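# Wheel the jar-laden cart beside the desks without spills

## Task

Move the wheeled cart so that it ends up next to the desks. All four jars on the cart must finish standing upright and still on the cart, and every other labelled container must also finish upright. Any container touching the floor counts as failure, and so does the robot falling over or being left tilted.

## Robot and tools

ROBOT. A mobile base that can drive forward, sideways and turn in place, with a column about 1.7 m tall. A carriage rides up and down this column (lift_m) and carries two six-joint arms, left and right, each with a five-finger hand. The arm bases sit roughly 0.57 m + lift_m above the floor, and the carriage hangs about 0.15 m below them. A hand point can reach 0.78 m from its shoulder but only about 0.4 m below the arm base. Parked arm: joints 1-6 = 0, 0.05, 0.05, 1.45, 0, 0. With both arms parked the robot is about 0.85 m wide and 0.65 m long. Cameras: carriage_camera (fixed, forward, tilted about 20 degrees down), left_wrist_camera and right_wrist_camera (each looks at its hand point).

FRAMES. Base frame: origin on the floor below the base centre, x forward, y left, z up, metres. The left_hand and right_hand readings are hand-point positions in this frame; they tend to read higher than the real hand, especially at long reach. base_odometry is in the odometry frame (the base frame where the scene began), counts wheel turns only, so slip shows as travel; heading in rad, left positive, -3.142 to 3.142.

move. One action per call, plus "cameras" and "blocking".
- "base": an object with exactly one key, a relative offset from where the base last reported itself: translate_m (metres, forward +, -2 to 2), strafe_m (metres, left +, -2 to 2) or rotate_rad (radians, counter-clockwise/left +, -6.3 to 6.3).
- "joints": one object for both arms, each key a joint name with an absolute target. lift_m: metres, 0 to 1. left_/right_joint1_rad: -2.617 to 3.054, arm swing about vertical, 0 forward, + left. joint2_rad: 0 to 3.141, shoulder (0 upper arm back and level, 1.57 up, 3.14 forward). joint3_rad: 0 to 3.141, elbow (0 folded, 3.14 straight). joint4_rad: -1.57 to 1.57, wrist pitch, + lifts fingertips. joint5_rad: -1.57 to 1.57, wrist yaw, + turns fingertips right. joint6_rad: -2.094 to 2.094, hand roll. Hand keys (little, ring, middle, index, thumb_turn, thumb_bend) take -1 (closed) to +1 (open) on a unitless scale; thumb_turn -1 puts the thumb opposite the fingers. <side>_hand_force_limit (-1 to 1, about 0 to 10 N fingertip stop force, 15 N for thumb) and <side>_hand_speed (-0.96 to 1) are settings, not motions.
- "speeds": per-action top speeds: translate_m and strafe_m 0.02-0.5 m/s, rotate_rad 0.05-1.57 rad/s, lift_m 0.02-0.27 m/s.
- "min_time_s": 0.1-8 s, the shortest duration for each arm motion; 2 or more makes paths straighter and slower.
- "cameras": list of camera names or ["all"]; [] for none.
- "blocking": true (default) returns once everything rests; false returns within about 0.5 s while motion continues. Joints not named in a later move keep their targets.
No action lasts over 15 s; after 14 s it ends with time_out. An uncommanded stop (contact_stop, time_out) or a refused call cancels the remaining robot calls of that reply.

wait: "seconds" 0-10, optional "cameras"; lets time pass, returning early once earlier moves settle. stop: brakes all running motions (the base coasts a bit first). zoom_image: "camera" plus "region" [x0, y0, x1, y1] in pixels of the 504x504 image, at most 504 per side. show_instructions: shows the reference pages. finished_scene: ends the scene permanently; the goal must hold with the robot idle.

RESULTS. base_status and joint_status per motion: done, moving, off_target (at rest short of target, maybe still pushing), not_followed (withheld by the self-collision check, shown with a "joint command not followed" line), contact_stop, time_out, limit_stop_at_motor_heat. on_its_own lists things the robot did unasked. joint_positions gives readings, hands on the -1..1 scale. motor_effort is percent of maximum, peak in brackets. <side>_hand_stopped_by gives six words (little, ring, middle, index, thumb_bend, thumb_turn): moving, target, force, stalled or fault. <side>_<motor>_load_n is fingertip force in N (positive pushes open); a lost grip drops it to about 0. Motor temperatures per arm joint; a MOTOR HOT line appears at 75 °C, and at 100 °C that arm goes limp for 30-60 s.

GRIPPING. A finger motor moves only when its target changes; it halts at the target or when its load hits the force limit. For a soft grip use hand_speed -0.94 or less. Thumb in front plus fingers wrap objects about 3.5-6.5 cm thick or handles down to 2.5 cm.

CAUTIONS. Drive slowly near furniture and the cart: at default speed any touch is a hard hit. A slow drive can push loose furniture and still say done; the base contact stop ignores the arms. After a blocked drive, back off about 0.2 m, possibly more than once. Never back under a table edge. Pulling or driving away from something held firmly can pitch the robot forward and tip it; watch for a hand z that climbs without a command. Keep the carriage low and arms close when moving loads; fast swings of loaded stretched arms can topple the robot. The two arms must not press on each other, and the lift presses hard before its contact stop. Park arms while thinking to avoid overheating.

Each tool is called as name(argument=value, ...), one argument or row to a line, values as JSON.

Reference images:

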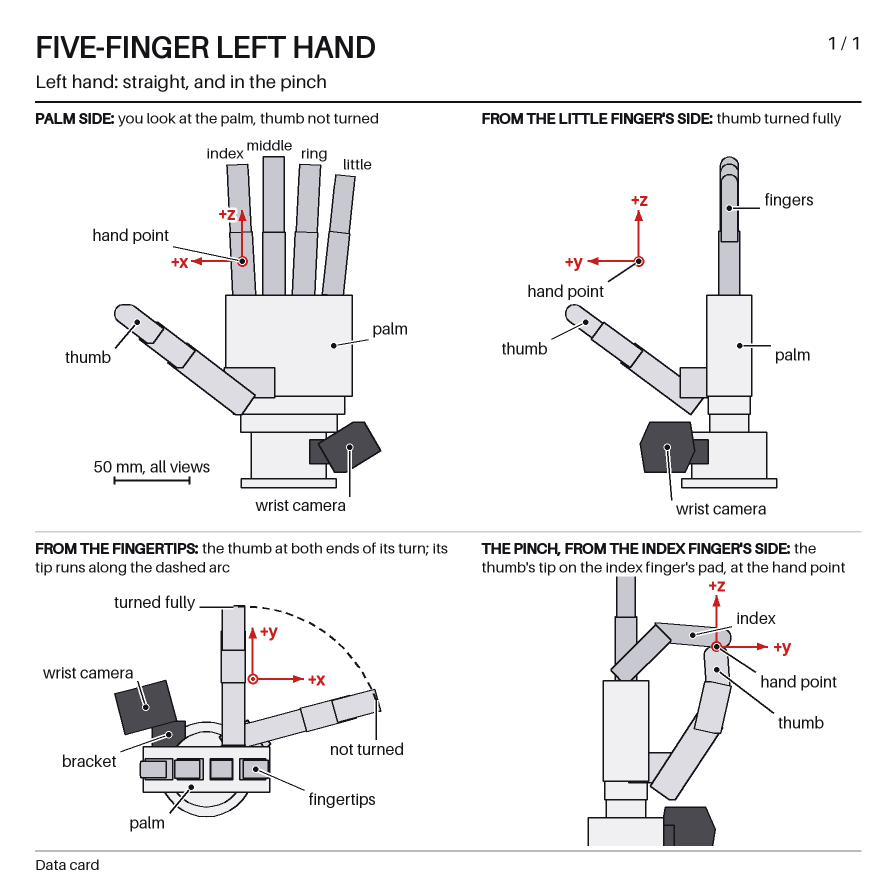

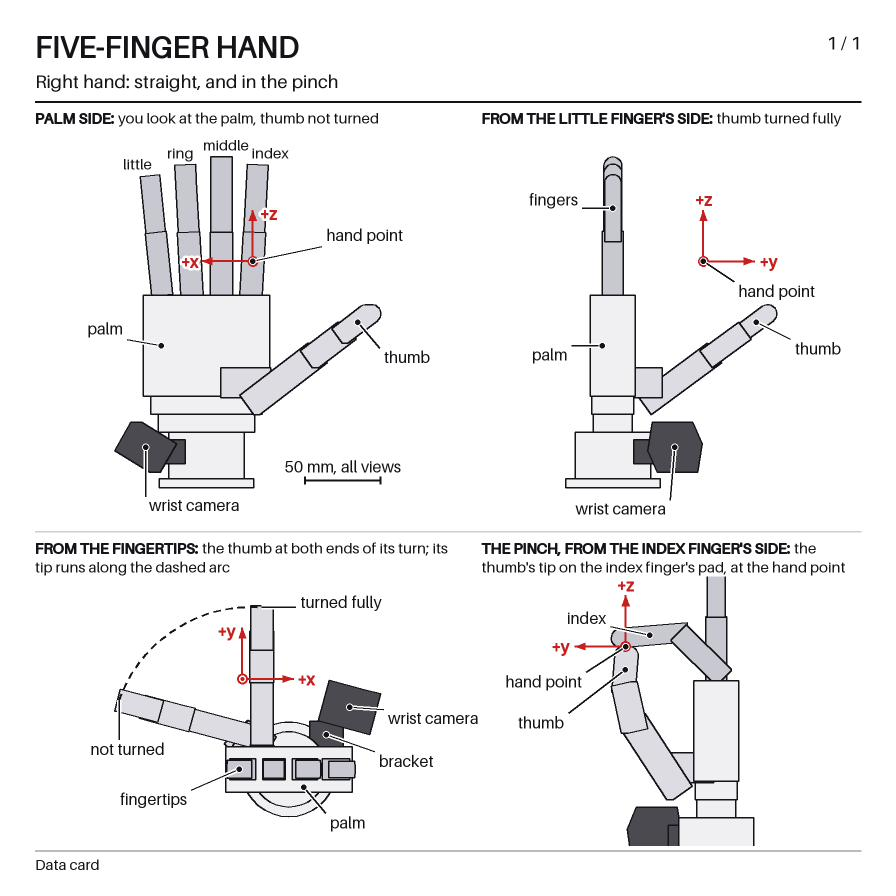

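## Session

move(
)

show_instructions(
)

Scene clock: 0.00 s.
Joint torques (N m): no reading
Motor temperatures (°C): left_arm=[17 30 32 38 19 23] | right_arm=[23 29 29 40 20 18]
base_odometry: x=+0.000 y=+0.000 heading=+0.000
base_status: not commanded
joint_positions: lift_m=+0.300 left_joint1_rad=-0.018 left_joint2_rad=+0.041 left_joint3_rad=+0.060 left_joint4_rad=+1.402 left_joint5_rad=-0.001 left_joint6_rad=-0.013 right_joint1_rad=+0.013 right_joint2_rad=+0.061 right_joint3_rad=+0.031 right_joint4_rad=+1.486 right_joint5_rad=-0.041 right_joint6_rad=+0.013 left_hand_little=+1.000 left_hand_ring=+1.000 left_hand_middle=+1.000 left_hand_index=+1.000 left_hand_thumb_turn=+1.000 left_hand_thumb_bend=+1.000 left_hand_force_limit=+0.000 left_hand_speed=-0.800 right_hand_little=+1.000 right_hand_ring=+1.000 right_hand_middle=+1.000 right_hand_index=+1.000 right_hand_thumb_turn=+1.000 right_hand_thumb_bend=+1.000 right_hand_force_limit=+0.000 right_hand_speed=-0.800
joint_status: not commanded
left_hand_stopped_by: target,target,target,target,target,target
right_hand_stopped_by: target,target,target,target,target,target
left_little_load_n: 0.0
left_ring_load_n: 0.0
left_middle_load_n: 0.0
left_index_load_n: 0.0
left_thumb_bend_load_n: 0.0
left_thumb_turn_load_n: 0.0
right_little_load_n: 0.0
right_ring_load_n: 0.0
right_middle_load_n: 0.0
right_index_load_n: 0.0
right_thumb_bend_load_n: 0.0
right_thumb_turn_load_n: 0.0
motor_effort: lift_m=+26 drive_wheels=-1
left_hand: x=+0.3243 y=+0.2817 z=+1.3127 quat_wxyz=(+0.694, -0.053, +0.053, -0.716) (m; base frame)
right_hand: x=+0.3181 y=-0.2742 z=+1.3078 quat_wxyz=(+0.716, -0.055, +0.026, -0.695) (m; base frame)
pictures: carriage_camera, left_wrist_camera, right_wrist_camera

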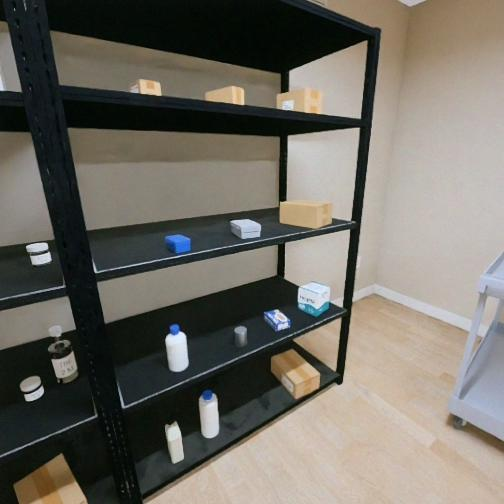

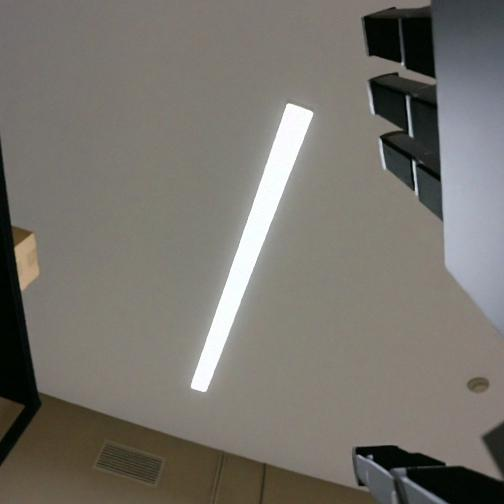

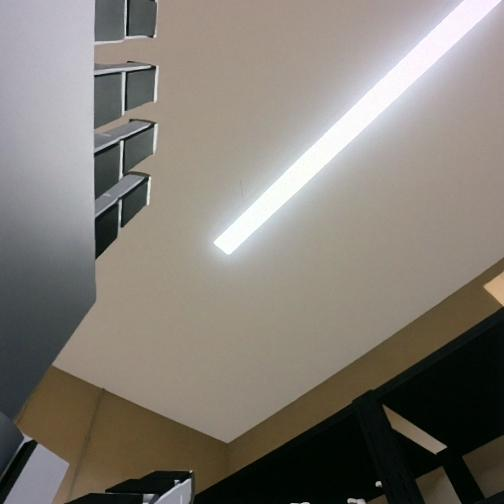

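Reference images for this scene: FIVE-FINGER LEFT HAND page 1, FIVE-FINGER HAND page 1.

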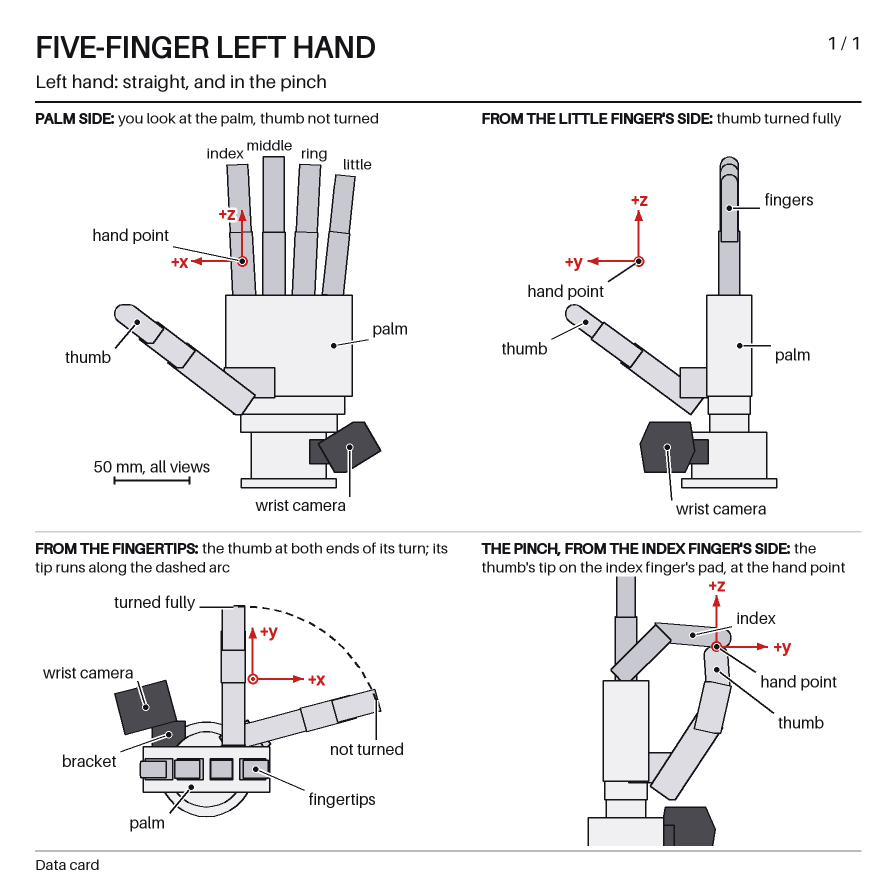

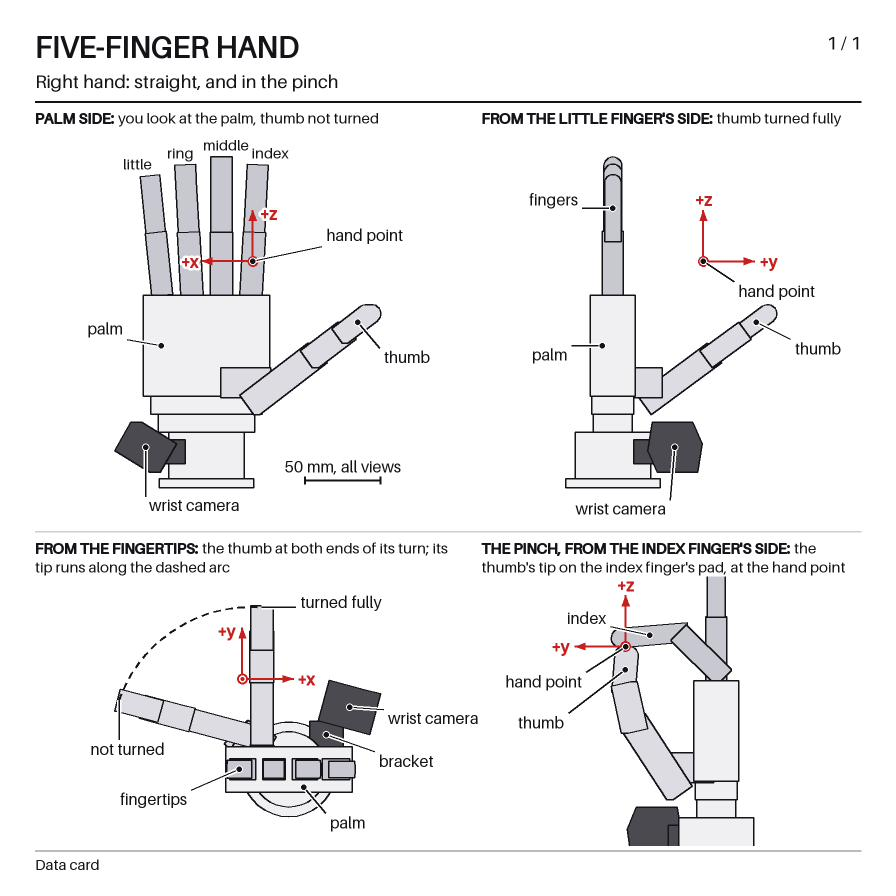

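move(
  base={"rotate_rad": -0.9},
  cameras=["carriage_camera"],
)

move(
  base={"rotate_rad": -1.1},
  cameras=["carriage_camera"],
)

move(
  base={"rotate_rad": -1.1},
  cameras=["carriage_camera"],
)

move(
  base={"rotate_rad": -1.1},
  cameras=["carriage_camera"],
)

move(
  base={"rotate_rad": -1.1},
  cameras=["carriage_camera"],
)

Scene clock: 2.60 s.
Joint torques (N m): left_arm=[0.54 3.02 4.37 0.07 0.11 -0.09] | right_arm=[-0.24 3.21 5.22 -0.11 0.07 0.08]
move: done
base_odometry: x=+0.000 y=+0.000 heading=-0.899
base_status: done
joint_positions: lift_m=+0.300 left_joint1_rad=-0.018 left_joint2_rad=+0.041 left_joint3_rad=+0.060 left_joint4_rad=+1.399 left_joint5_rad=-0.001 left_joint6_rad=-0.013 right_joint1_rad=+0.013 right_joint2_rad=+0.061 right_joint3_rad=+0.031 right_joint4_rad=+1.485 right_joint5_rad=-0.041 right_joint6_rad=+0.013 left_hand_little=+1.000 left_hand_ring=+1.000 left_hand_middle=+1.000 left_hand_index=+1.000 left_hand_thumb_turn=+1.000 left_hand_thumb_bend=+1.000 left_hand_force_limit=+0.000 left_hand_speed=-0.800 right_hand_little=+1.000 right_hand_ring=+1.000 right_hand_middle=+1.000 right_hand_index=+1.000 right_hand_thumb_turn=+1.000 right_hand_thumb_bend=+1.000 right_hand_force_limit=+0.000 right_hand_speed=-0.800
joint_status: not commanded
left_hand_stopped_by: target,target,target,target,target,target
right_hand_stopped_by: target,target,target,target,target,target
left_little_load_n: 0.0
left_ring_load_n: 0.0
left_middle_load_n: 0.0
left_index_load_n: 0.0
left_thumb_bend_load_n: 0.0
left_thumb_turn_load_n: 0.0
right_little_load_n: 0.0
right_ring_load_n: 0.0
right_middle_load_n: 0.0
right_index_load_n: 0.0
right_thumb_bend_load_n: 0.0
right_thumb_turn_load_n: 0.0
motor_effort: lift_m=+26(27) drive_wheels=+8(17)
left_hand: x=+0.3250 y=+0.2817 z=+1.3124 quat_wxyz=(+0.694, -0.054, +0.054, -0.716)
right_hand: x=+0.3184 y=-0.2742 z=+1.3077 quat_wxyz=(+0.716, -0.055, +0.026, -0.695)

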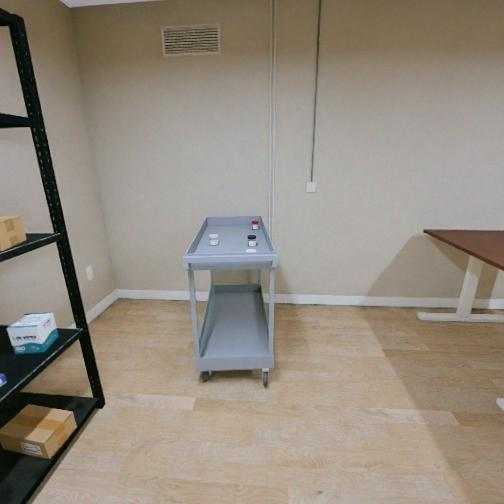

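Scene clock: 5.27 s.
Joint torques (N m): left_arm=[0.53 3.06 4.07 0.12 0.1 -0.08] | right_arm=[-0.27 3.14 5.16 -0.09 0.07 0.08]
move: done
base_odometry: x=+0.000 y=+0.000 heading=-1.999
base_status: done
joint_positions: lift_m=+0.300 left_joint1_rad=-0.018 left_joint2_rad=+0.041 left_joint3_rad=+0.060 left_joint4_rad=+1.399 left_joint5_rad=-0.001 left_joint6_rad=-0.013 right_joint1_rad=+0.013 right_joint2_rad=+0.061 right_joint3_rad=+0.031 right_joint4_rad=+1.484 right_joint5_rad=-0.041 right_joint6_rad=+0.013 left_hand_little=+1.000 left_hand_ring=+1.000 left_hand_middle=+1.000 left_hand_index=+1.000 left_hand_thumb_turn=+1.000 left_hand_thumb_bend=+1.000 left_hand_force_limit=+0.000 left_hand_speed=-0.800 right_hand_little=+1.000 right_hand_ring=+1.000 right_hand_middle=+1.000 right_hand_index=+1.000 right_hand_thumb_turn=+1.000 right_hand_thumb_bend=+1.000 right_hand_force_limit=+0.000 right_hand_speed=-0.800
joint_status: not commanded
left_hand_stopped_by: target,target,target,target,target,target
right_hand_stopped_by: target,target,target,target,target,target
left_little_load_n: 0.0
left_ring_load_n: 0.0
left_middle_load_n: 0.0
left_index_load_n: 0.0
left_thumb_bend_load_n: 0.0
left_thumb_turn_load_n: 0.0
right_little_load_n: 0.0
right_ring_load_n: 0.0
right_middle_load_n: 0.0
right_index_load_n: -0.5
right_thumb_bend_load_n: 0.0
right_thumb_turn_load_n: 0.0
motor_effort: lift_m=+26(26) drive_wheels=+8(17)
left_hand: x=+0.3252 y=+0.2817 z=+1.3124 quat_wxyz=(+0.694, -0.054, +0.054, -0.716)
right_hand: x=+0.3187 y=-0.2742 z=+1.3076 quat_wxyz=(+0.716, -0.056, +0.027, -0.695)

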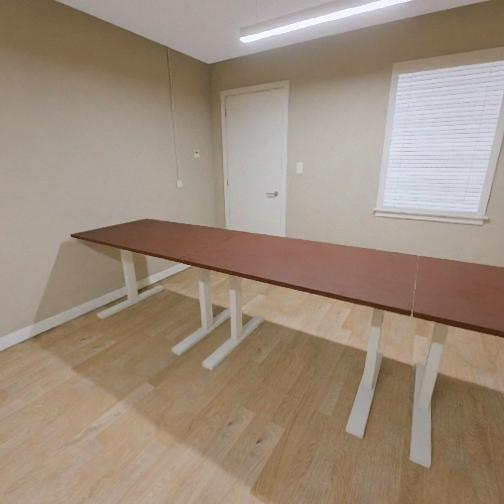

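Scene clock: 7.93 s.
Joint torques (N m): left_arm=[0.54 3.18 4.26 0.07 0.1 -0.08] | right_arm=[-0.24 3.17 5.11 -0.1 0.07 0.08]
move: done
base_odometry: x=+0.000 y=+0.000 heading=-3.098
base_status: done
joint_positions: lift_m=+0.300 left_joint1_rad=-0.018 left_joint2_rad=+0.041 left_joint3_rad=+0.060 left_joint4_rad=+1.398 left_joint5_rad=-0.001 left_joint6_rad=-0.013 right_joint1_rad=+0.013 right_joint2_rad=+0.061 right_joint3_rad=+0.031 right_joint4_rad=+1.484 right_joint5_rad=-0.041 right_joint6_rad=+0.013 left_hand_little=+1.000 left_hand_ring=+1.000 left_hand_middle=+1.000 left_hand_index=+1.000 left_hand_thumb_turn=+1.000 left_hand_thumb_bend=+1.000 left_hand_force_limit=+0.000 left_hand_speed=-0.800 right_hand_little=+1.000 right_hand_ring=+1.000 right_hand_middle=+1.000 right_hand_index=+1.000 right_hand_thumb_turn=+1.000 right_hand_thumb_bend=+1.000 right_hand_force_limit=+0.000 right_hand_speed=-0.800
joint_status: not commanded
left_hand_stopped_by: target,target,target,target,target,target
right_hand_stopped_by: target,target,target,target,target,target
left_little_load_n: 0.0
left_ring_load_n: 0.0
left_middle_load_n: 0.0
left_index_load_n: 0.5
left_thumb_bend_load_n: 0.0
left_thumb_turn_load_n: 0.0
right_little_load_n: 0.0
right_ring_load_n: 0.0
right_middle_load_n: 0.0
right_index_load_n: 0.0
right_thumb_bend_load_n: 0.0
right_thumb_turn_load_n: 0.0
motor_effort: lift_m=+26(27) drive_wheels=+7(16)
left_hand: x=+0.3253 y=+0.2817 z=+1.3123 quat_wxyz=(+0.694, -0.054, +0.054, -0.716)
right_hand: x=+0.3187 y=-0.2742 z=+1.3076 quat_wxyz=(+0.716, -0.056, +0.027, -0.695)

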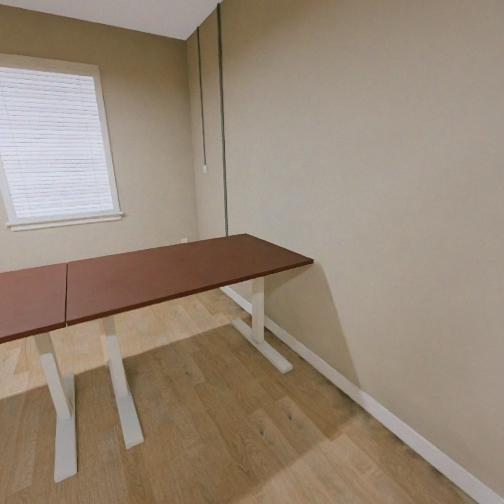

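Scene clock: 10.60 s.
Joint torques (N m): left_arm=[0.46 3.12 4.25 0.09 0.1 -0.11] | right_arm=[-0.24 3.26 5.23 -0.08 0.06 0.08]
move: done
base_odometry: x=+0.000 y=+0.000 heading=+2.085
base_status: done
joint_positions: lift_m=+0.300 left_joint1_rad=-0.018 left_joint2_rad=+0.041 left_joint3_rad=+0.060 left_joint4_rad=+1.398 left_joint5_rad=-0.001 left_joint6_rad=-0.013 right_joint1_rad=+0.013 right_joint2_rad=+0.061 right_joint3_rad=+0.031 right_joint4_rad=+1.484 right_joint5_rad=-0.041 right_joint6_rad=+0.013 left_hand_little=+1.000 left_hand_ring=+1.000 left_hand_middle=+1.000 left_hand_index=+1.000 left_hand_thumb_turn=+1.000 left_hand_thumb_bend=+1.000 left_hand_force_limit=+0.000 left_hand_speed=-0.800 right_hand_little=+1.000 right_hand_ring=+1.000 right_hand_middle=+1.000 right_hand_index=+1.000 right_hand_thumb_turn=+1.000 right_hand_thumb_bend=+1.000 right_hand_force_limit=+0.000 right_hand_speed=-0.800
joint_status: not commanded
left_hand_stopped_by: target,target,target,target,target,target
right_hand_stopped_by: target,target,target,target,target,target
left_little_load_n: 0.0
left_ring_load_n: 0.0
left_middle_load_n: 0.0
left_index_load_n: 0.0
left_thumb_bend_load_n: 0.0
left_thumb_turn_load_n: 0.0
right_little_load_n: 0.0
right_ring_load_n: 0.0
right_middle_load_n: 0.0
right_index_load_n: 0.0
right_thumb_bend_load_n: 0.0
right_thumb_turn_load_n: 0.0
motor_effort: lift_m=+26(26) drive_wheels=+9(15)
left_hand: x=+0.3254 y=+0.2818 z=+1.3123 quat_wxyz=(+0.694, -0.055, +0.054, -0.716)
right_hand: x=+0.3187 y=-0.2742 z=+1.3076 quat_wxyz=(+0.716, -0.056, +0.027, -0.695)

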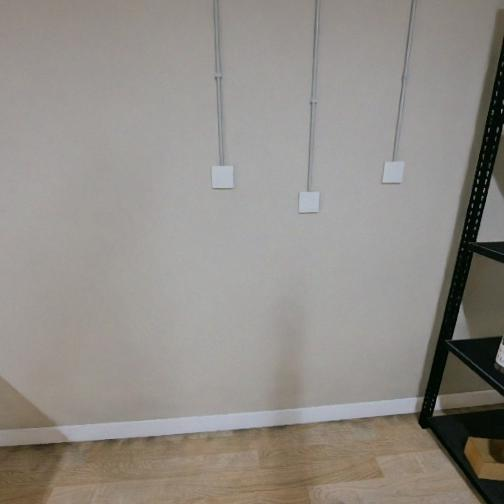

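Scene clock: 13.27 s.
Joint torques (N m): left_arm=[0.49 3.07 4.21 0.12 0.11 -0.09] | right_arm=[-0.29 3.12 5.19 -0.09 0.07 0.08]
move: done
base_odometry: x=+0.000 y=+0.000 heading=+0.986
base_status: done
joint_positions: lift_m=+0.300 left_joint1_rad=-0.018 left_joint2_rad=+0.041 left_joint3_rad=+0.060 left_joint4_rad=+1.398 left_joint5_rad=-0.001 left_joint6_rad=-0.013 right_joint1_rad=+0.013 right_joint2_rad=+0.061 right_joint3_rad=+0.031 right_joint4_rad=+1.484 right_joint5_rad=-0.041 right_joint6_rad=+0.013 left_hand_little=+1.000 left_hand_ring=+1.000 left_hand_middle=+1.000 left_hand_index=+1.000 left_hand_thumb_turn=+1.000 left_hand_thumb_bend=+1.000 left_hand_force_limit=+0.000 left_hand_speed=-0.800 right_hand_little=+1.000 right_hand_ring=+1.000 right_hand_middle=+1.000 right_hand_index=+1.000 right_hand_thumb_turn=+1.000 right_hand_thumb_bend=+1.000 right_hand_force_limit=+0.000 right_hand_speed=-0.800
joint_status: not commanded
left_hand_stopped_by: target,target,target,target,target,target
right_hand_stopped_by: target,target,target,target,target,target
left_little_load_n: 0.0
left_ring_load_n: 0.0
left_middle_load_n: 0.0
left_index_load_n: 0.0
left_thumb_bend_load_n: 0.0
left_thumb_turn_load_n: 0.0
right_little_load_n: 0.0
right_ring_load_n: 0.0
right_middle_load_n: 0.0
right_index_load_n: 0.0
right_thumb_bend_load_n: 0.0
right_thumb_turn_load_n: 0.0
motor_effort: lift_m=+26(27) drive_wheels=+8(16)
left_hand: x=+0.3254 y=+0.2818 z=+1.3123 quat_wxyz=(+0.694, -0.055, +0.054, -0.716)
right_hand: x=+0.3187 y=-0.2742 z=+1.3076 quat_wxyz=(+0.716, -0.056, +0.027, -0.695)

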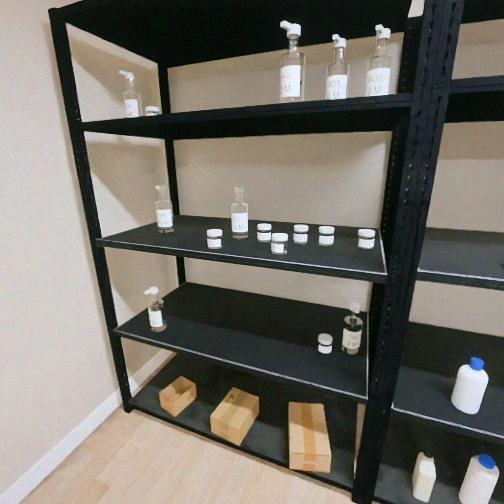

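move(
  base={"rotate_rad": -1.886},
  cameras=["carriage_camera"],
)

zoom_image(
  camera="carriage_camera",
  region=[170, 200, 290, 320],
)

zoom_image(
  camera="carriage_camera",
  region=[170, 280, 290, 400],
)

Scene clock: 16.73 s.
Joint torques (N m): left_arm=[0.51 3.11 4.27 0.1 0.1 -0.09] | right_arm=[-0.27 3.19 5.11 -0.1 0.06 0.09]
move: done
base_odometry: x=+0.000 y=+0.000 heading=-0.900
base_status: done
joint_positions: lift_m=+0.300 left_joint1_rad=-0.018 left_joint2_rad=+0.041 left_joint3_rad=+0.060 left_joint4_rad=+1.399 left_joint5_rad=-0.001 left_joint6_rad=-0.013 right_joint1_rad=+0.013 right_joint2_rad=+0.061 right_joint3_rad=+0.031 right_joint4_rad=+1.483 right_joint5_rad=-0.041 right_joint6_rad=+0.013 left_hand_little=+1.000 left_hand_ring=+1.000 left_hand_middle=+1.000 left_hand_index=+1.000 left_hand_thumb_turn=+1.000 left_hand_thumb_bend=+1.000 left_hand_force_limit=+0.000 left_hand_speed=-0.800 right_hand_little=+1.000 right_hand_ring=+1.000 right_hand_middle=+1.000 right_hand_index=+1.000 right_hand_thumb_turn=+1.000 right_hand_thumb_bend=+1.000 right_hand_force_limit=+0.000 right_hand_speed=-0.800
joint_status: not commanded
left_hand_stopped_by: target,target,target,target,target,target
right_hand_stopped_by: target,target,target,target,target,target
left_little_load_n: 0.0
left_ring_load_n: 0.0
left_middle_load_n: 0.0
left_index_load_n: 0.0
left_thumb_bend_load_n: 0.0
left_thumb_turn_load_n: 0.0
right_little_load_n: 0.0
right_ring_load_n: 0.0
right_middle_load_n: 0.0
right_index_load_n: 0.0
right_thumb_bend_load_n: -0.5
right_thumb_turn_load_n: 0.0
motor_effort: lift_m=+26(26) drive_wheels=+8(16)
left_hand: x=+0.3250 y=+0.2818 z=+1.3125 quat_wxyz=(+0.694, -0.054, +0.054, -0.716)
right_hand: x=+0.3189 y=-0.2742 z=+1.3075 quat_wxyz=(+0.716, -0.056, +0.027, -0.695)

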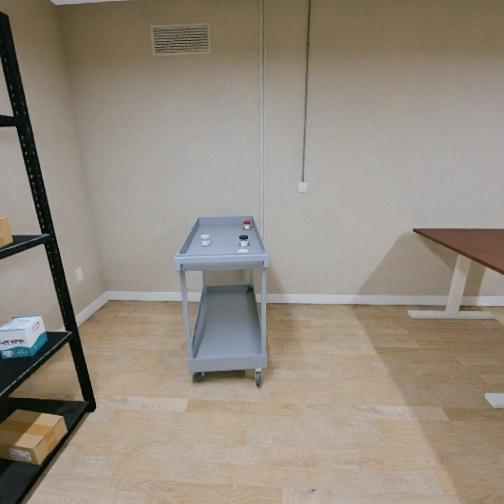

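Scaled by 4.200.

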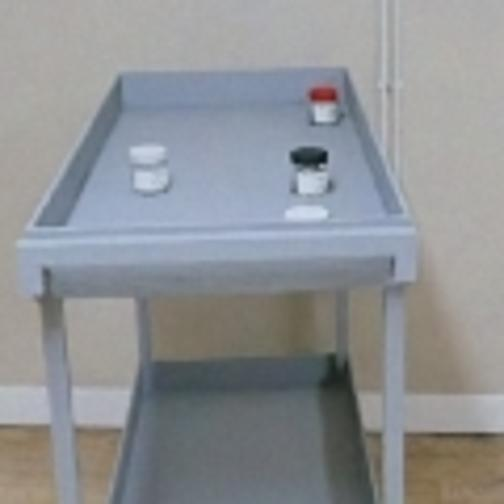

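Scaled by 4.200.

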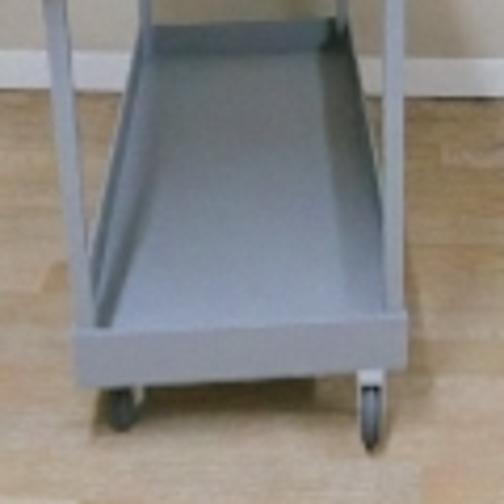

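move(
  base={"translate_m": 0.5},
  joints={"lift_m": 0.3},
  cameras=["carriage_camera"],
)

zoom_image(
  camera="carriage_camera",
  region=[120, 170, 320, 370],
)

zoom_image(
  camera="carriage_camera",
  region=[120, 320, 300, 500],
)

Scene clock: 20.53 s.
Joint torques (N m): left_arm=[0.47 3.08 4.11 0.09 0.11 -0.09] | right_arm=[-0.29 3.22 5.26 -0.09 0.05 0.07]
move: done
base_odometry: x=+0.310 y=-0.392 heading=-0.901
base_status: done
joint_positions: lift_m=+0.300 left_joint1_rad=-0.018 left_joint2_rad=+0.041 left_joint3_rad=+0.060 left_joint4_rad=+1.400 left_joint5_rad=-0.001 left_joint6_rad=-0.013 right_joint1_rad=+0.013 right_joint2_rad=+0.061 right_joint3_rad=+0.031 right_joint4_rad=+1.484 right_joint5_rad=-0.041 right_joint6_rad=+0.013 left_hand_little=+1.000 left_hand_ring=+1.000 left_hand_middle=+1.000 left_hand_index=+1.000 left_hand_thumb_turn=+1.000 left_hand_thumb_bend=+1.000 left_hand_force_limit=+0.000 left_hand_speed=-0.800 right_hand_little=+1.000 right_hand_ring=+1.000 right_hand_middle=+1.000 right_hand_index=+1.000 right_hand_thumb_turn=+1.000 right_hand_thumb_bend=+1.000 right_hand_force_limit=+0.000 right_hand_speed=-0.800
joint_status: all done
left_hand_stopped_by: target,target,target,target,target,target
right_hand_stopped_by: target,target,target,target,target,target
left_little_load_n: 0.0
left_ring_load_n: 0.0
left_middle_load_n: 0.0
left_index_load_n: 0.0
left_thumb_bend_load_n: 0.0
left_thumb_turn_load_n: 0.0
right_little_load_n: 0.0
right_ring_load_n: 0.0
right_middle_load_n: 0.0
right_index_load_n: 0.0
right_thumb_bend_load_n: 0.0
right_thumb_turn_load_n: 0.0
motor_effort: lift_m=+25(27) drive_wheels=-9(22)
left_hand: x=+0.3248 y=+0.2818 z=+1.3125 quat_wxyz=(+0.694, -0.054, +0.053, -0.716)
right_hand: x=+0.3186 y=-0.2742 z=+1.3076 quat_wxyz=(+0.716, -0.055, +0.027, -0.695)

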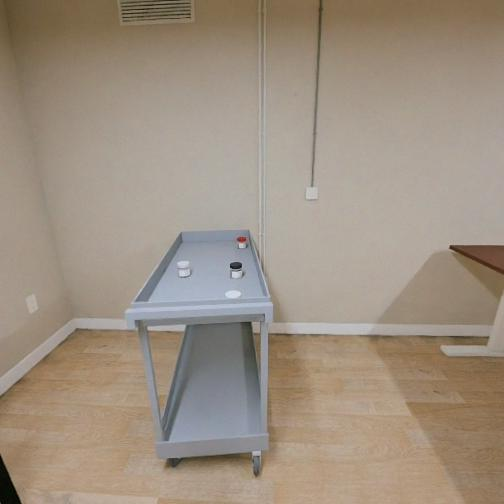

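Scaled by 2.520.

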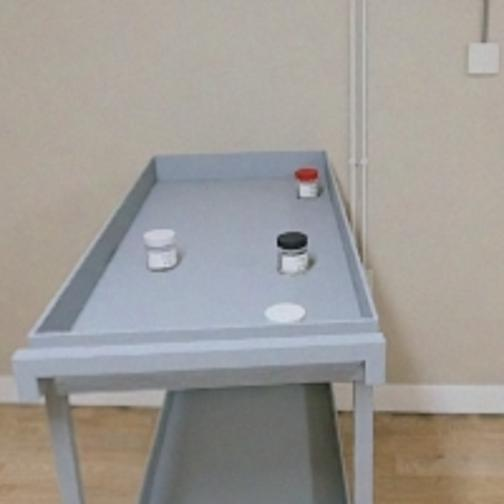

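Scaled by 2.800.

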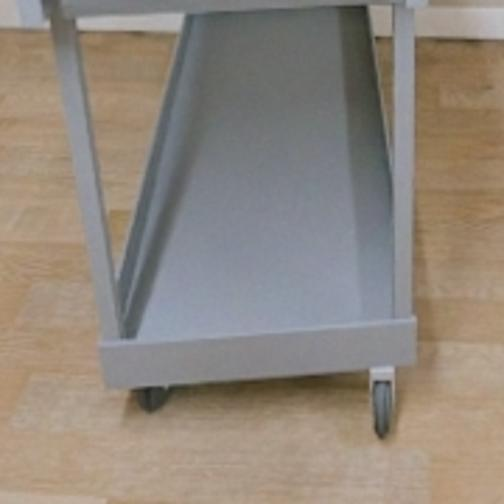

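move(
  base={"strafe_m": 0.18},
  joints={"lift_m": 0.6},
  cameras=["carriage_camera"],
)

zoom_image(
  camera="carriage_camera",
  region=[130, 270, 370, 510],
)

Scene clock: 22.67 s.
Joint torques (N m): left_arm=[0.49 2.93 4.26 0.12 0.11 -0.08] | right_arm=[-0.28 3.17 5.18 -0.11 0.07 0.07]
move: done
base_odometry: x=+0.452 y=-0.281 heading=-0.901
base_status: done
joint_positions: lift_m=+0.600 left_joint1_rad=-0.018 left_joint2_rad=+0.041 left_joint3_rad=+0.060 left_joint4_rad=+1.400 left_joint5_rad=-0.002 left_joint6_rad=-0.013 right_joint1_rad=+0.013 right_joint2_rad=+0.061 right_joint3_rad=+0.031 right_joint4_rad=+1.486 right_joint5_rad=-0.041 right_joint6_rad=+0.013 left_hand_little=+1.000 left_hand_ring=+1.000 left_hand_middle=+1.000 left_hand_index=+1.000 left_hand_thumb_turn=+1.000 left_hand_thumb_bend=+1.000 left_hand_force_limit=+0.000 left_hand_speed=-0.800 right_hand_little=+1.000 right_hand_ring=+1.000 right_hand_middle=+1.000 right_hand_index=+1.000 right_hand_thumb_turn=+1.000 right_hand_thumb_bend=+1.000 right_hand_force_limit=+0.000 right_hand_speed=-0.800
joint_status: all done
left_hand_stopped_by: target,target,target,target,target,target
right_hand_stopped_by: target,target,target,target,target,target
left_little_load_n: 0.0
left_ring_load_n: 0.0
left_middle_load_n: 0.0
left_index_load_n: 0.0
left_thumb_bend_load_n: 0.0
left_thumb_turn_load_n: 0.0
right_little_load_n: 0.0
right_ring_load_n: 0.0
right_middle_load_n: 0.0
right_index_load_n: 0.0
right_thumb_bend_load_n: 0.0
right_thumb_turn_load_n: 0.0
motor_effort: lift_m=+27(32) drive_wheels=-2(13)
left_hand: x=+0.3248 y=+0.2819 z=+1.6125 quat_wxyz=(+0.694, -0.054, +0.053, -0.716)
right_hand: x=+0.3182 y=-0.2742 z=+1.6077 quat_wxyz=(+0.716, -0.055, +0.026, -0.696)

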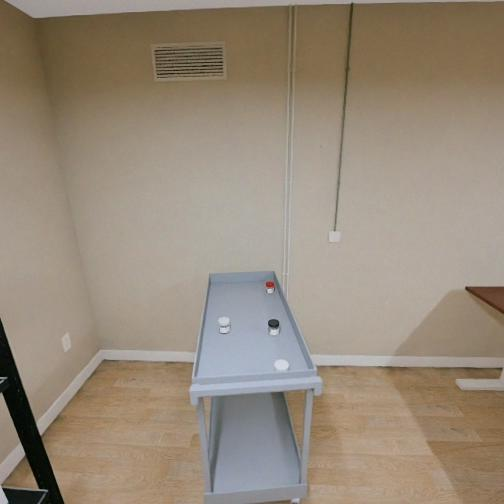

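Invalid region (130, 270, 370, 510): it reaches outside that camera's 504x504 image.

zoom_image(
  camera="carriage_camera",
  region=[180, 330, 340, 490],
)

Scaled by 3.150.

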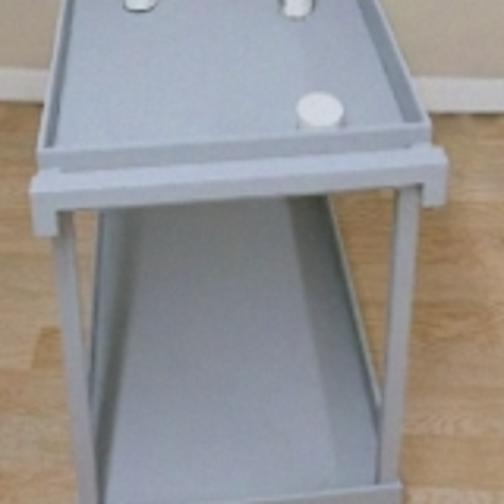

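move(
  base={"translate_m": 0.25},
  speeds={"translate_m": 0.2},
  cameras=["carriage_camera"],
)

zoom_image(
  camera="carriage_camera",
  region=[160, 360, 360, 503],
)

Scene clock: 25.20 s.
Joint torques (N m): left_arm=[0.47 3.17 4.14 0.1 0.11 -0.1] | right_arm=[-0.31 3.23 5.18 -0.13 0.06 0.08]
move: done
base_odometry: x=+0.607 y=-0.477 heading=-0.900
base_status: done
joint_positions: lift_m=+0.600 left_joint1_rad=-0.018 left_joint2_rad=+0.041 left_joint3_rad=+0.060 left_joint4_rad=+1.399 left_joint5_rad=-0.002 left_joint6_rad=-0.013 right_joint1_rad=+0.013 right_joint2_rad=+0.061 right_joint3_rad=+0.031 right_joint4_rad=+1.485 right_joint5_rad=-0.041 right_joint6_rad=+0.013 left_hand_little=+1.000 left_hand_ring=+1.000 left_hand_middle=+1.000 left_hand_index=+1.000 left_hand_thumb_turn=+1.000 left_hand_thumb_bend=+1.000 left_hand_force_limit=+0.000 left_hand_speed=-0.800 right_hand_little=+1.000 right_hand_ring=+1.000 right_hand_middle=+1.000 right_hand_index=+1.000 right_hand_thumb_turn=+1.000 right_hand_thumb_bend=+1.000 right_hand_force_limit=+0.000 right_hand_speed=-0.800
joint_status: not commanded
left_hand_stopped_by: target,target,target,target,target,target
right_hand_stopped_by: target,target,target,target,target,target
left_little_load_n: 0.0
left_ring_load_n: 0.0
left_middle_load_n: 0.0
left_index_load_n: -0.5
left_thumb_bend_load_n: 0.0
left_thumb_turn_load_n: 0.0
right_little_load_n: 0.5
right_ring_load_n: 0.0
right_middle_load_n: 0.0
right_index_load_n: 0.0
right_thumb_bend_load_n: 0.0
right_thumb_turn_load_n: 0.0
motor_effort: lift_m=+27(27) drive_wheels=-6(12)
left_hand: x=+0.3250 y=+0.2819 z=+1.6124 quat_wxyz=(+0.694, -0.054, +0.053, -0.716)
right_hand: x=+0.3184 y=-0.2742 z=+1.6076 quat_wxyz=(+0.716, -0.055, +0.026, -0.696)

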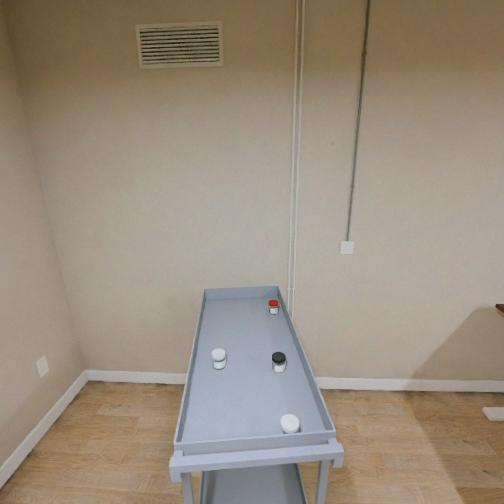

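Scaled by 2.520.

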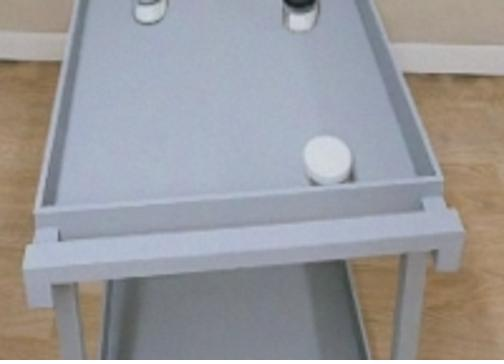

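move(
  base={"strafe_m": -0.8},
  joints={"lift_m": 0.1},
)

move(
  base={"rotate_rad": 0.7},
  cameras=["carriage_camera"],
)

zoom_image(
  camera="carriage_camera",
  region=[150, 300, 350, 500],
)

Scene clock: 29.33 s.
Joint torques (N m): left_arm=[0.5 3.06 4.26 0.06 0.09 -0.09] | right_arm=[-0.23 3.12 5.12 -0.13 0.06 0.08]
move: done
base_odometry: x=-0.019 y=-0.974 heading=-0.900
base_status: done
joint_positions: lift_m=+0.100 left_joint1_rad=-0.018 left_joint2_rad=+0.041 left_joint3_rad=+0.060 left_joint4_rad=+1.400 left_joint5_rad=-0.002 left_joint6_rad=-0.013 right_joint1_rad=+0.013 right_joint2_rad=+0.061 right_joint3_rad=+0.031 right_joint4_rad=+1.487 right_joint5_rad=-0.041 right_joint6_rad=+0.013 left_hand_little=+1.000 left_hand_ring=+1.000 left_hand_middle=+1.000 left_hand_index=+1.000 left_hand_thumb_turn=+1.000 left_hand_thumb_bend=+1.000 left_hand_force_limit=+0.000 left_hand_speed=-0.800 right_hand_little=+1.000 right_hand_ring=+1.000 right_hand_middle=+1.000 right_hand_index=+1.000 right_hand_thumb_turn=+1.000 right_hand_thumb_bend=+1.000 right_hand_force_limit=+0.000 right_hand_speed=-0.800
joint_status: all done
left_hand_stopped_by: target,target,target,target,target,target
right_hand_stopped_by: target,target,target,target,target,target
left_little_load_n: 0.0
left_ring_load_n: 0.0
left_middle_load_n: 0.0
left_index_load_n: 0.0
left_thumb_bend_load_n: 0.0
left_thumb_turn_load_n: 0.0
right_little_load_n: 0.0
right_ring_load_n: 0.0
right_middle_load_n: 0.0
right_index_load_n: 0.0
right_thumb_bend_load_n: 0.0
right_thumb_turn_load_n: 0.0
motor_effort: lift_m=+24(25) drive_wheels=-3(14)
left_hand: x=+0.3248 y=+0.2819 z=+1.1128 quat_wxyz=(+0.694, -0.054, +0.053, -0.716)
right_hand: x=+0.3178 y=-0.2742 z=+1.1081 quat_wxyz=(+0.716, -0.054, +0.026, -0.696)
pictures: none

Scene clock: 31.50 s.
Joint torques (N m): left_arm=[0.46 2.99 4.4 0.12 0.12 -0.1] | right_arm=[-0.21 3.21 5.22 -0.11 0.07 0.07]
move: done
base_odometry: x=-0.019 y=-0.974 heading=-0.200
base_status: done
joint_positions: lift_m=+0.100 left_joint1_rad=-0.018 left_joint2_rad=+0.041 left_joint3_rad=+0.060 left_joint4_rad=+1.400 left_joint5_rad=-0.002 left_joint6_rad=-0.013 right_joint1_rad=+0.013 right_joint2_rad=+0.061 right_joint3_rad=+0.031 right_joint4_rad=+1.485 right_joint5_rad=-0.041 right_joint6_rad=+0.013 left_hand_little=+1.000 left_hand_ring=+1.000 left_hand_middle=+1.000 left_hand_index=+1.000 left_hand_thumb_turn=+1.000 left_hand_thumb_bend=+1.000 left_hand_force_limit=+0.000 left_hand_speed=-0.800 right_hand_little=+1.000 right_hand_ring=+1.000 right_hand_middle=+1.000 right_hand_index=+1.000 right_hand_thumb_turn=+1.000 right_hand_thumb_bend=+1.000 right_hand_force_limit=+0.000 right_hand_speed=-0.800
joint_status: not commanded
left_hand_stopped_by: target,target,target,target,target,target
right_hand_stopped_by: target,target,target,target,target,target
left_little_load_n: 0.0
left_ring_load_n: 0.0
left_middle_load_n: 0.0
left_index_load_n: 0.0
left_thumb_bend_load_n: 0.0
left_thumb_turn_load_n: 0.0
right_little_load_n: 0.0
right_ring_load_n: 0.0
right_middle_load_n: 0.0
right_index_load_n: 0.0
right_thumb_bend_load_n: 0.0
right_thumb_turn_load_n: 0.0
motor_effort: lift_m=+25(25) drive_wheels=+6(19)
left_hand: x=+0.3249 y=+0.2820 z=+1.1128 quat_wxyz=(+0.694, -0.054, +0.053, -0.716)
right_hand: x=+0.3183 y=-0.2742 z=+1.1080 quat_wxyz=(+0.716, -0.055, +0.026, -0.696)

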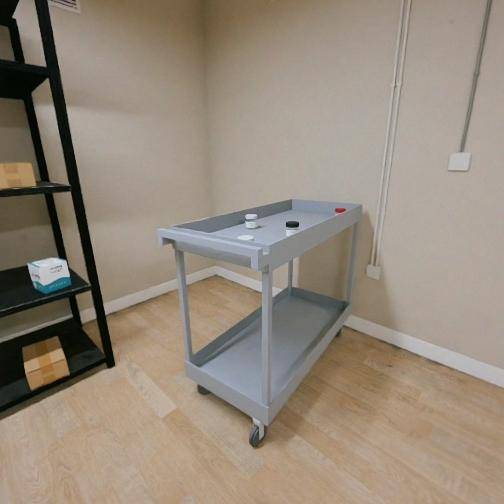

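Scaled by 2.520.

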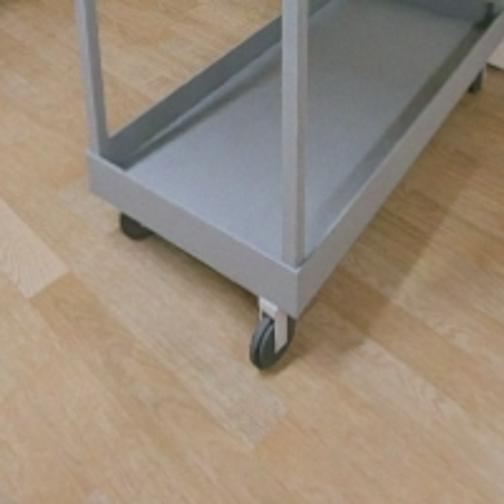

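zoom_image(
  camera="carriage_camera",
  region=[310, 290, 380, 360],
)

zoom_image(
  camera="carriage_camera",
  region=[150, 190, 300, 290],
)

Scaled by 7.200.

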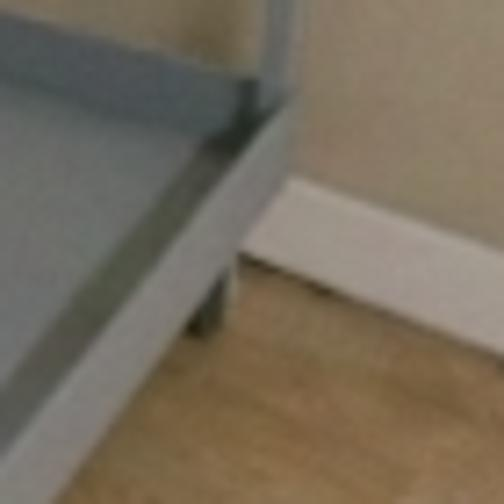

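Scaled by 3.360.

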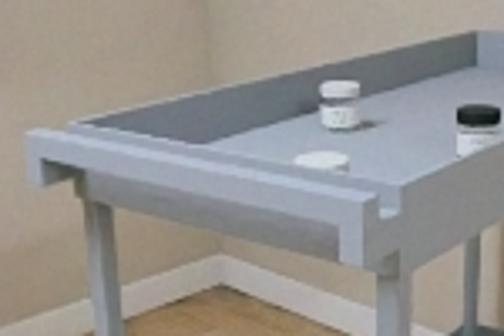

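move(
  base={"strafe_m": -0.3},
  joints={"lift_m": 0.0},
)

move(
  base={"rotate_rad": 0.2},
  cameras=["carriage_camera"],
)

zoom_image(
  camera="carriage_camera",
  region=[280, 290, 400, 410],
)

Scene clock: 35.00 s.
Joint torques (N m): left_arm=[0.49 3.03 4.22 0.13 0.11 -0.08] | right_arm=[-0.23 3.17 5.05 -0.12 0.04 0.08]
move: done
base_odometry: x=-0.078 y=-1.268 heading=-0.199
base_status: done
joint_positions: lift_m=+0.000 left_joint1_rad=-0.018 left_joint2_rad=+0.041 left_joint3_rad=+0.060 left_joint4_rad=+1.399 left_joint5_rad=-0.001 left_joint6_rad=-0.013 right_joint1_rad=+0.013 right_joint2_rad=+0.061 right_joint3_rad=+0.031 right_joint4_rad=+1.487 right_joint5_rad=-0.041 right_joint6_rad=+0.013 left_hand_little=+1.000 left_hand_ring=+1.000 left_hand_middle=+1.000 left_hand_index=+1.000 left_hand_thumb_turn=+1.000 left_hand_thumb_bend=+1.000 left_hand_force_limit=+0.000 left_hand_speed=-0.800 right_hand_little=+1.000 right_hand_ring=+1.000 right_hand_middle=+1.000 right_hand_index=+1.000 right_hand_thumb_turn=+1.000 right_hand_thumb_bend=+1.000 right_hand_force_limit=+0.000 right_hand_speed=-0.800
joint_status: all done
left_hand_stopped_by: target,target,target,target,target,target
right_hand_stopped_by: target,target,target,target,target,target
left_little_load_n: 0.0
left_ring_load_n: 0.0
left_middle_load_n: 0.0
left_index_load_n: -0.5
left_thumb_bend_load_n: 0.0
left_thumb_turn_load_n: 0.0
right_little_load_n: 0.0
right_ring_load_n: 0.0
right_middle_load_n: 0.0
right_index_load_n: 0.0
right_thumb_bend_load_n: 0.0
right_thumb_turn_load_n: 0.5
motor_effort: lift_m=+24(25) drive_wheels=-9(19)
left_hand: x=+0.3250 y=+0.2817 z=+1.0127 quat_wxyz=(+0.694, -0.054, +0.054, -0.716)
right_hand: x=+0.3178 y=-0.2742 z=+1.0081 quat_wxyz=(+0.716, -0.054, +0.026, -0.696)
pictures: none

Scene clock: 36.30 s.
Joint torques (N m): left_arm=[0.46 2.99 4.16 0.09 0.11 -0.08] | right_arm=[-0.2 3.22 5.18 -0.14 0.06 0.07]
move: done
base_odometry: x=-0.078 y=-1.269 heading=+0.000
base_status: done
joint_positions: lift_m=+0.000 left_joint1_rad=-0.018 left_joint2_rad=+0.041 left_joint3_rad=+0.060 left_joint4_rad=+1.400 left_joint5_rad=-0.001 left_joint6_rad=-0.013 right_joint1_rad=+0.013 right_joint2_rad=+0.061 right_joint3_rad=+0.031 right_joint4_rad=+1.487 right_joint5_rad=-0.041 right_joint6_rad=+0.013 left_hand_little=+1.000 left_hand_ring=+1.000 left_hand_middle=+1.000 left_hand_index=+1.000 left_hand_thumb_turn=+1.000 left_hand_thumb_bend=+1.000 left_hand_force_limit=+0.000 left_hand_speed=-0.800 right_hand_little=+1.000 right_hand_ring=+1.000 right_hand_middle=+1.000 right_hand_index=+1.000 right_hand_thumb_turn=+1.000 right_hand_thumb_bend=+1.000 right_hand_force_limit=+0.000 right_hand_speed=-0.800
joint_status: not commanded
left_hand_stopped_by: target,target,target,target,target,target
right_hand_stopped_by: target,target,target,target,target,target
left_little_load_n: 0.0
left_ring_load_n: 0.0
left_middle_load_n: 0.0
left_index_load_n: 0.0
left_thumb_bend_load_n: 0.0
left_thumb_turn_load_n: 0.0
right_little_load_n: 0.0
right_ring_load_n: 0.0
right_middle_load_n: 0.0
right_index_load_n: 0.0
right_thumb_bend_load_n: 0.0
right_thumb_turn_load_n: 0.0
motor_effort: lift_m=+24(24) drive_wheels=+9(11)
left_hand: x=+0.3249 y=+0.2817 z=+1.0127 quat_wxyz=(+0.694, -0.054, +0.054, -0.716)
right_hand: x=+0.3179 y=-0.2742 z=+1.0081 quat_wxyz=(+0.716, -0.054, +0.026, -0.696)

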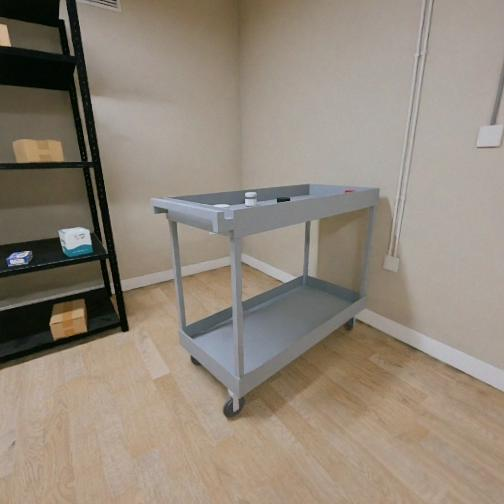

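Scaled by 4.200.

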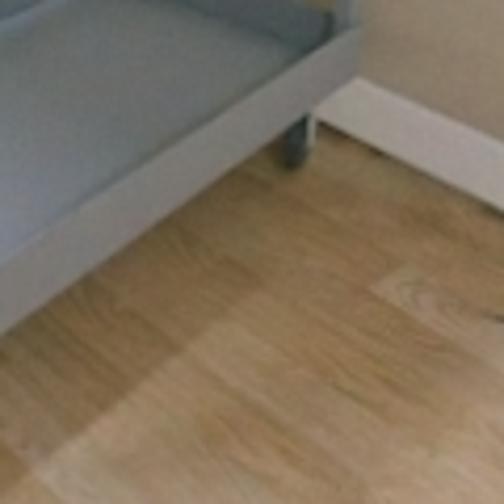

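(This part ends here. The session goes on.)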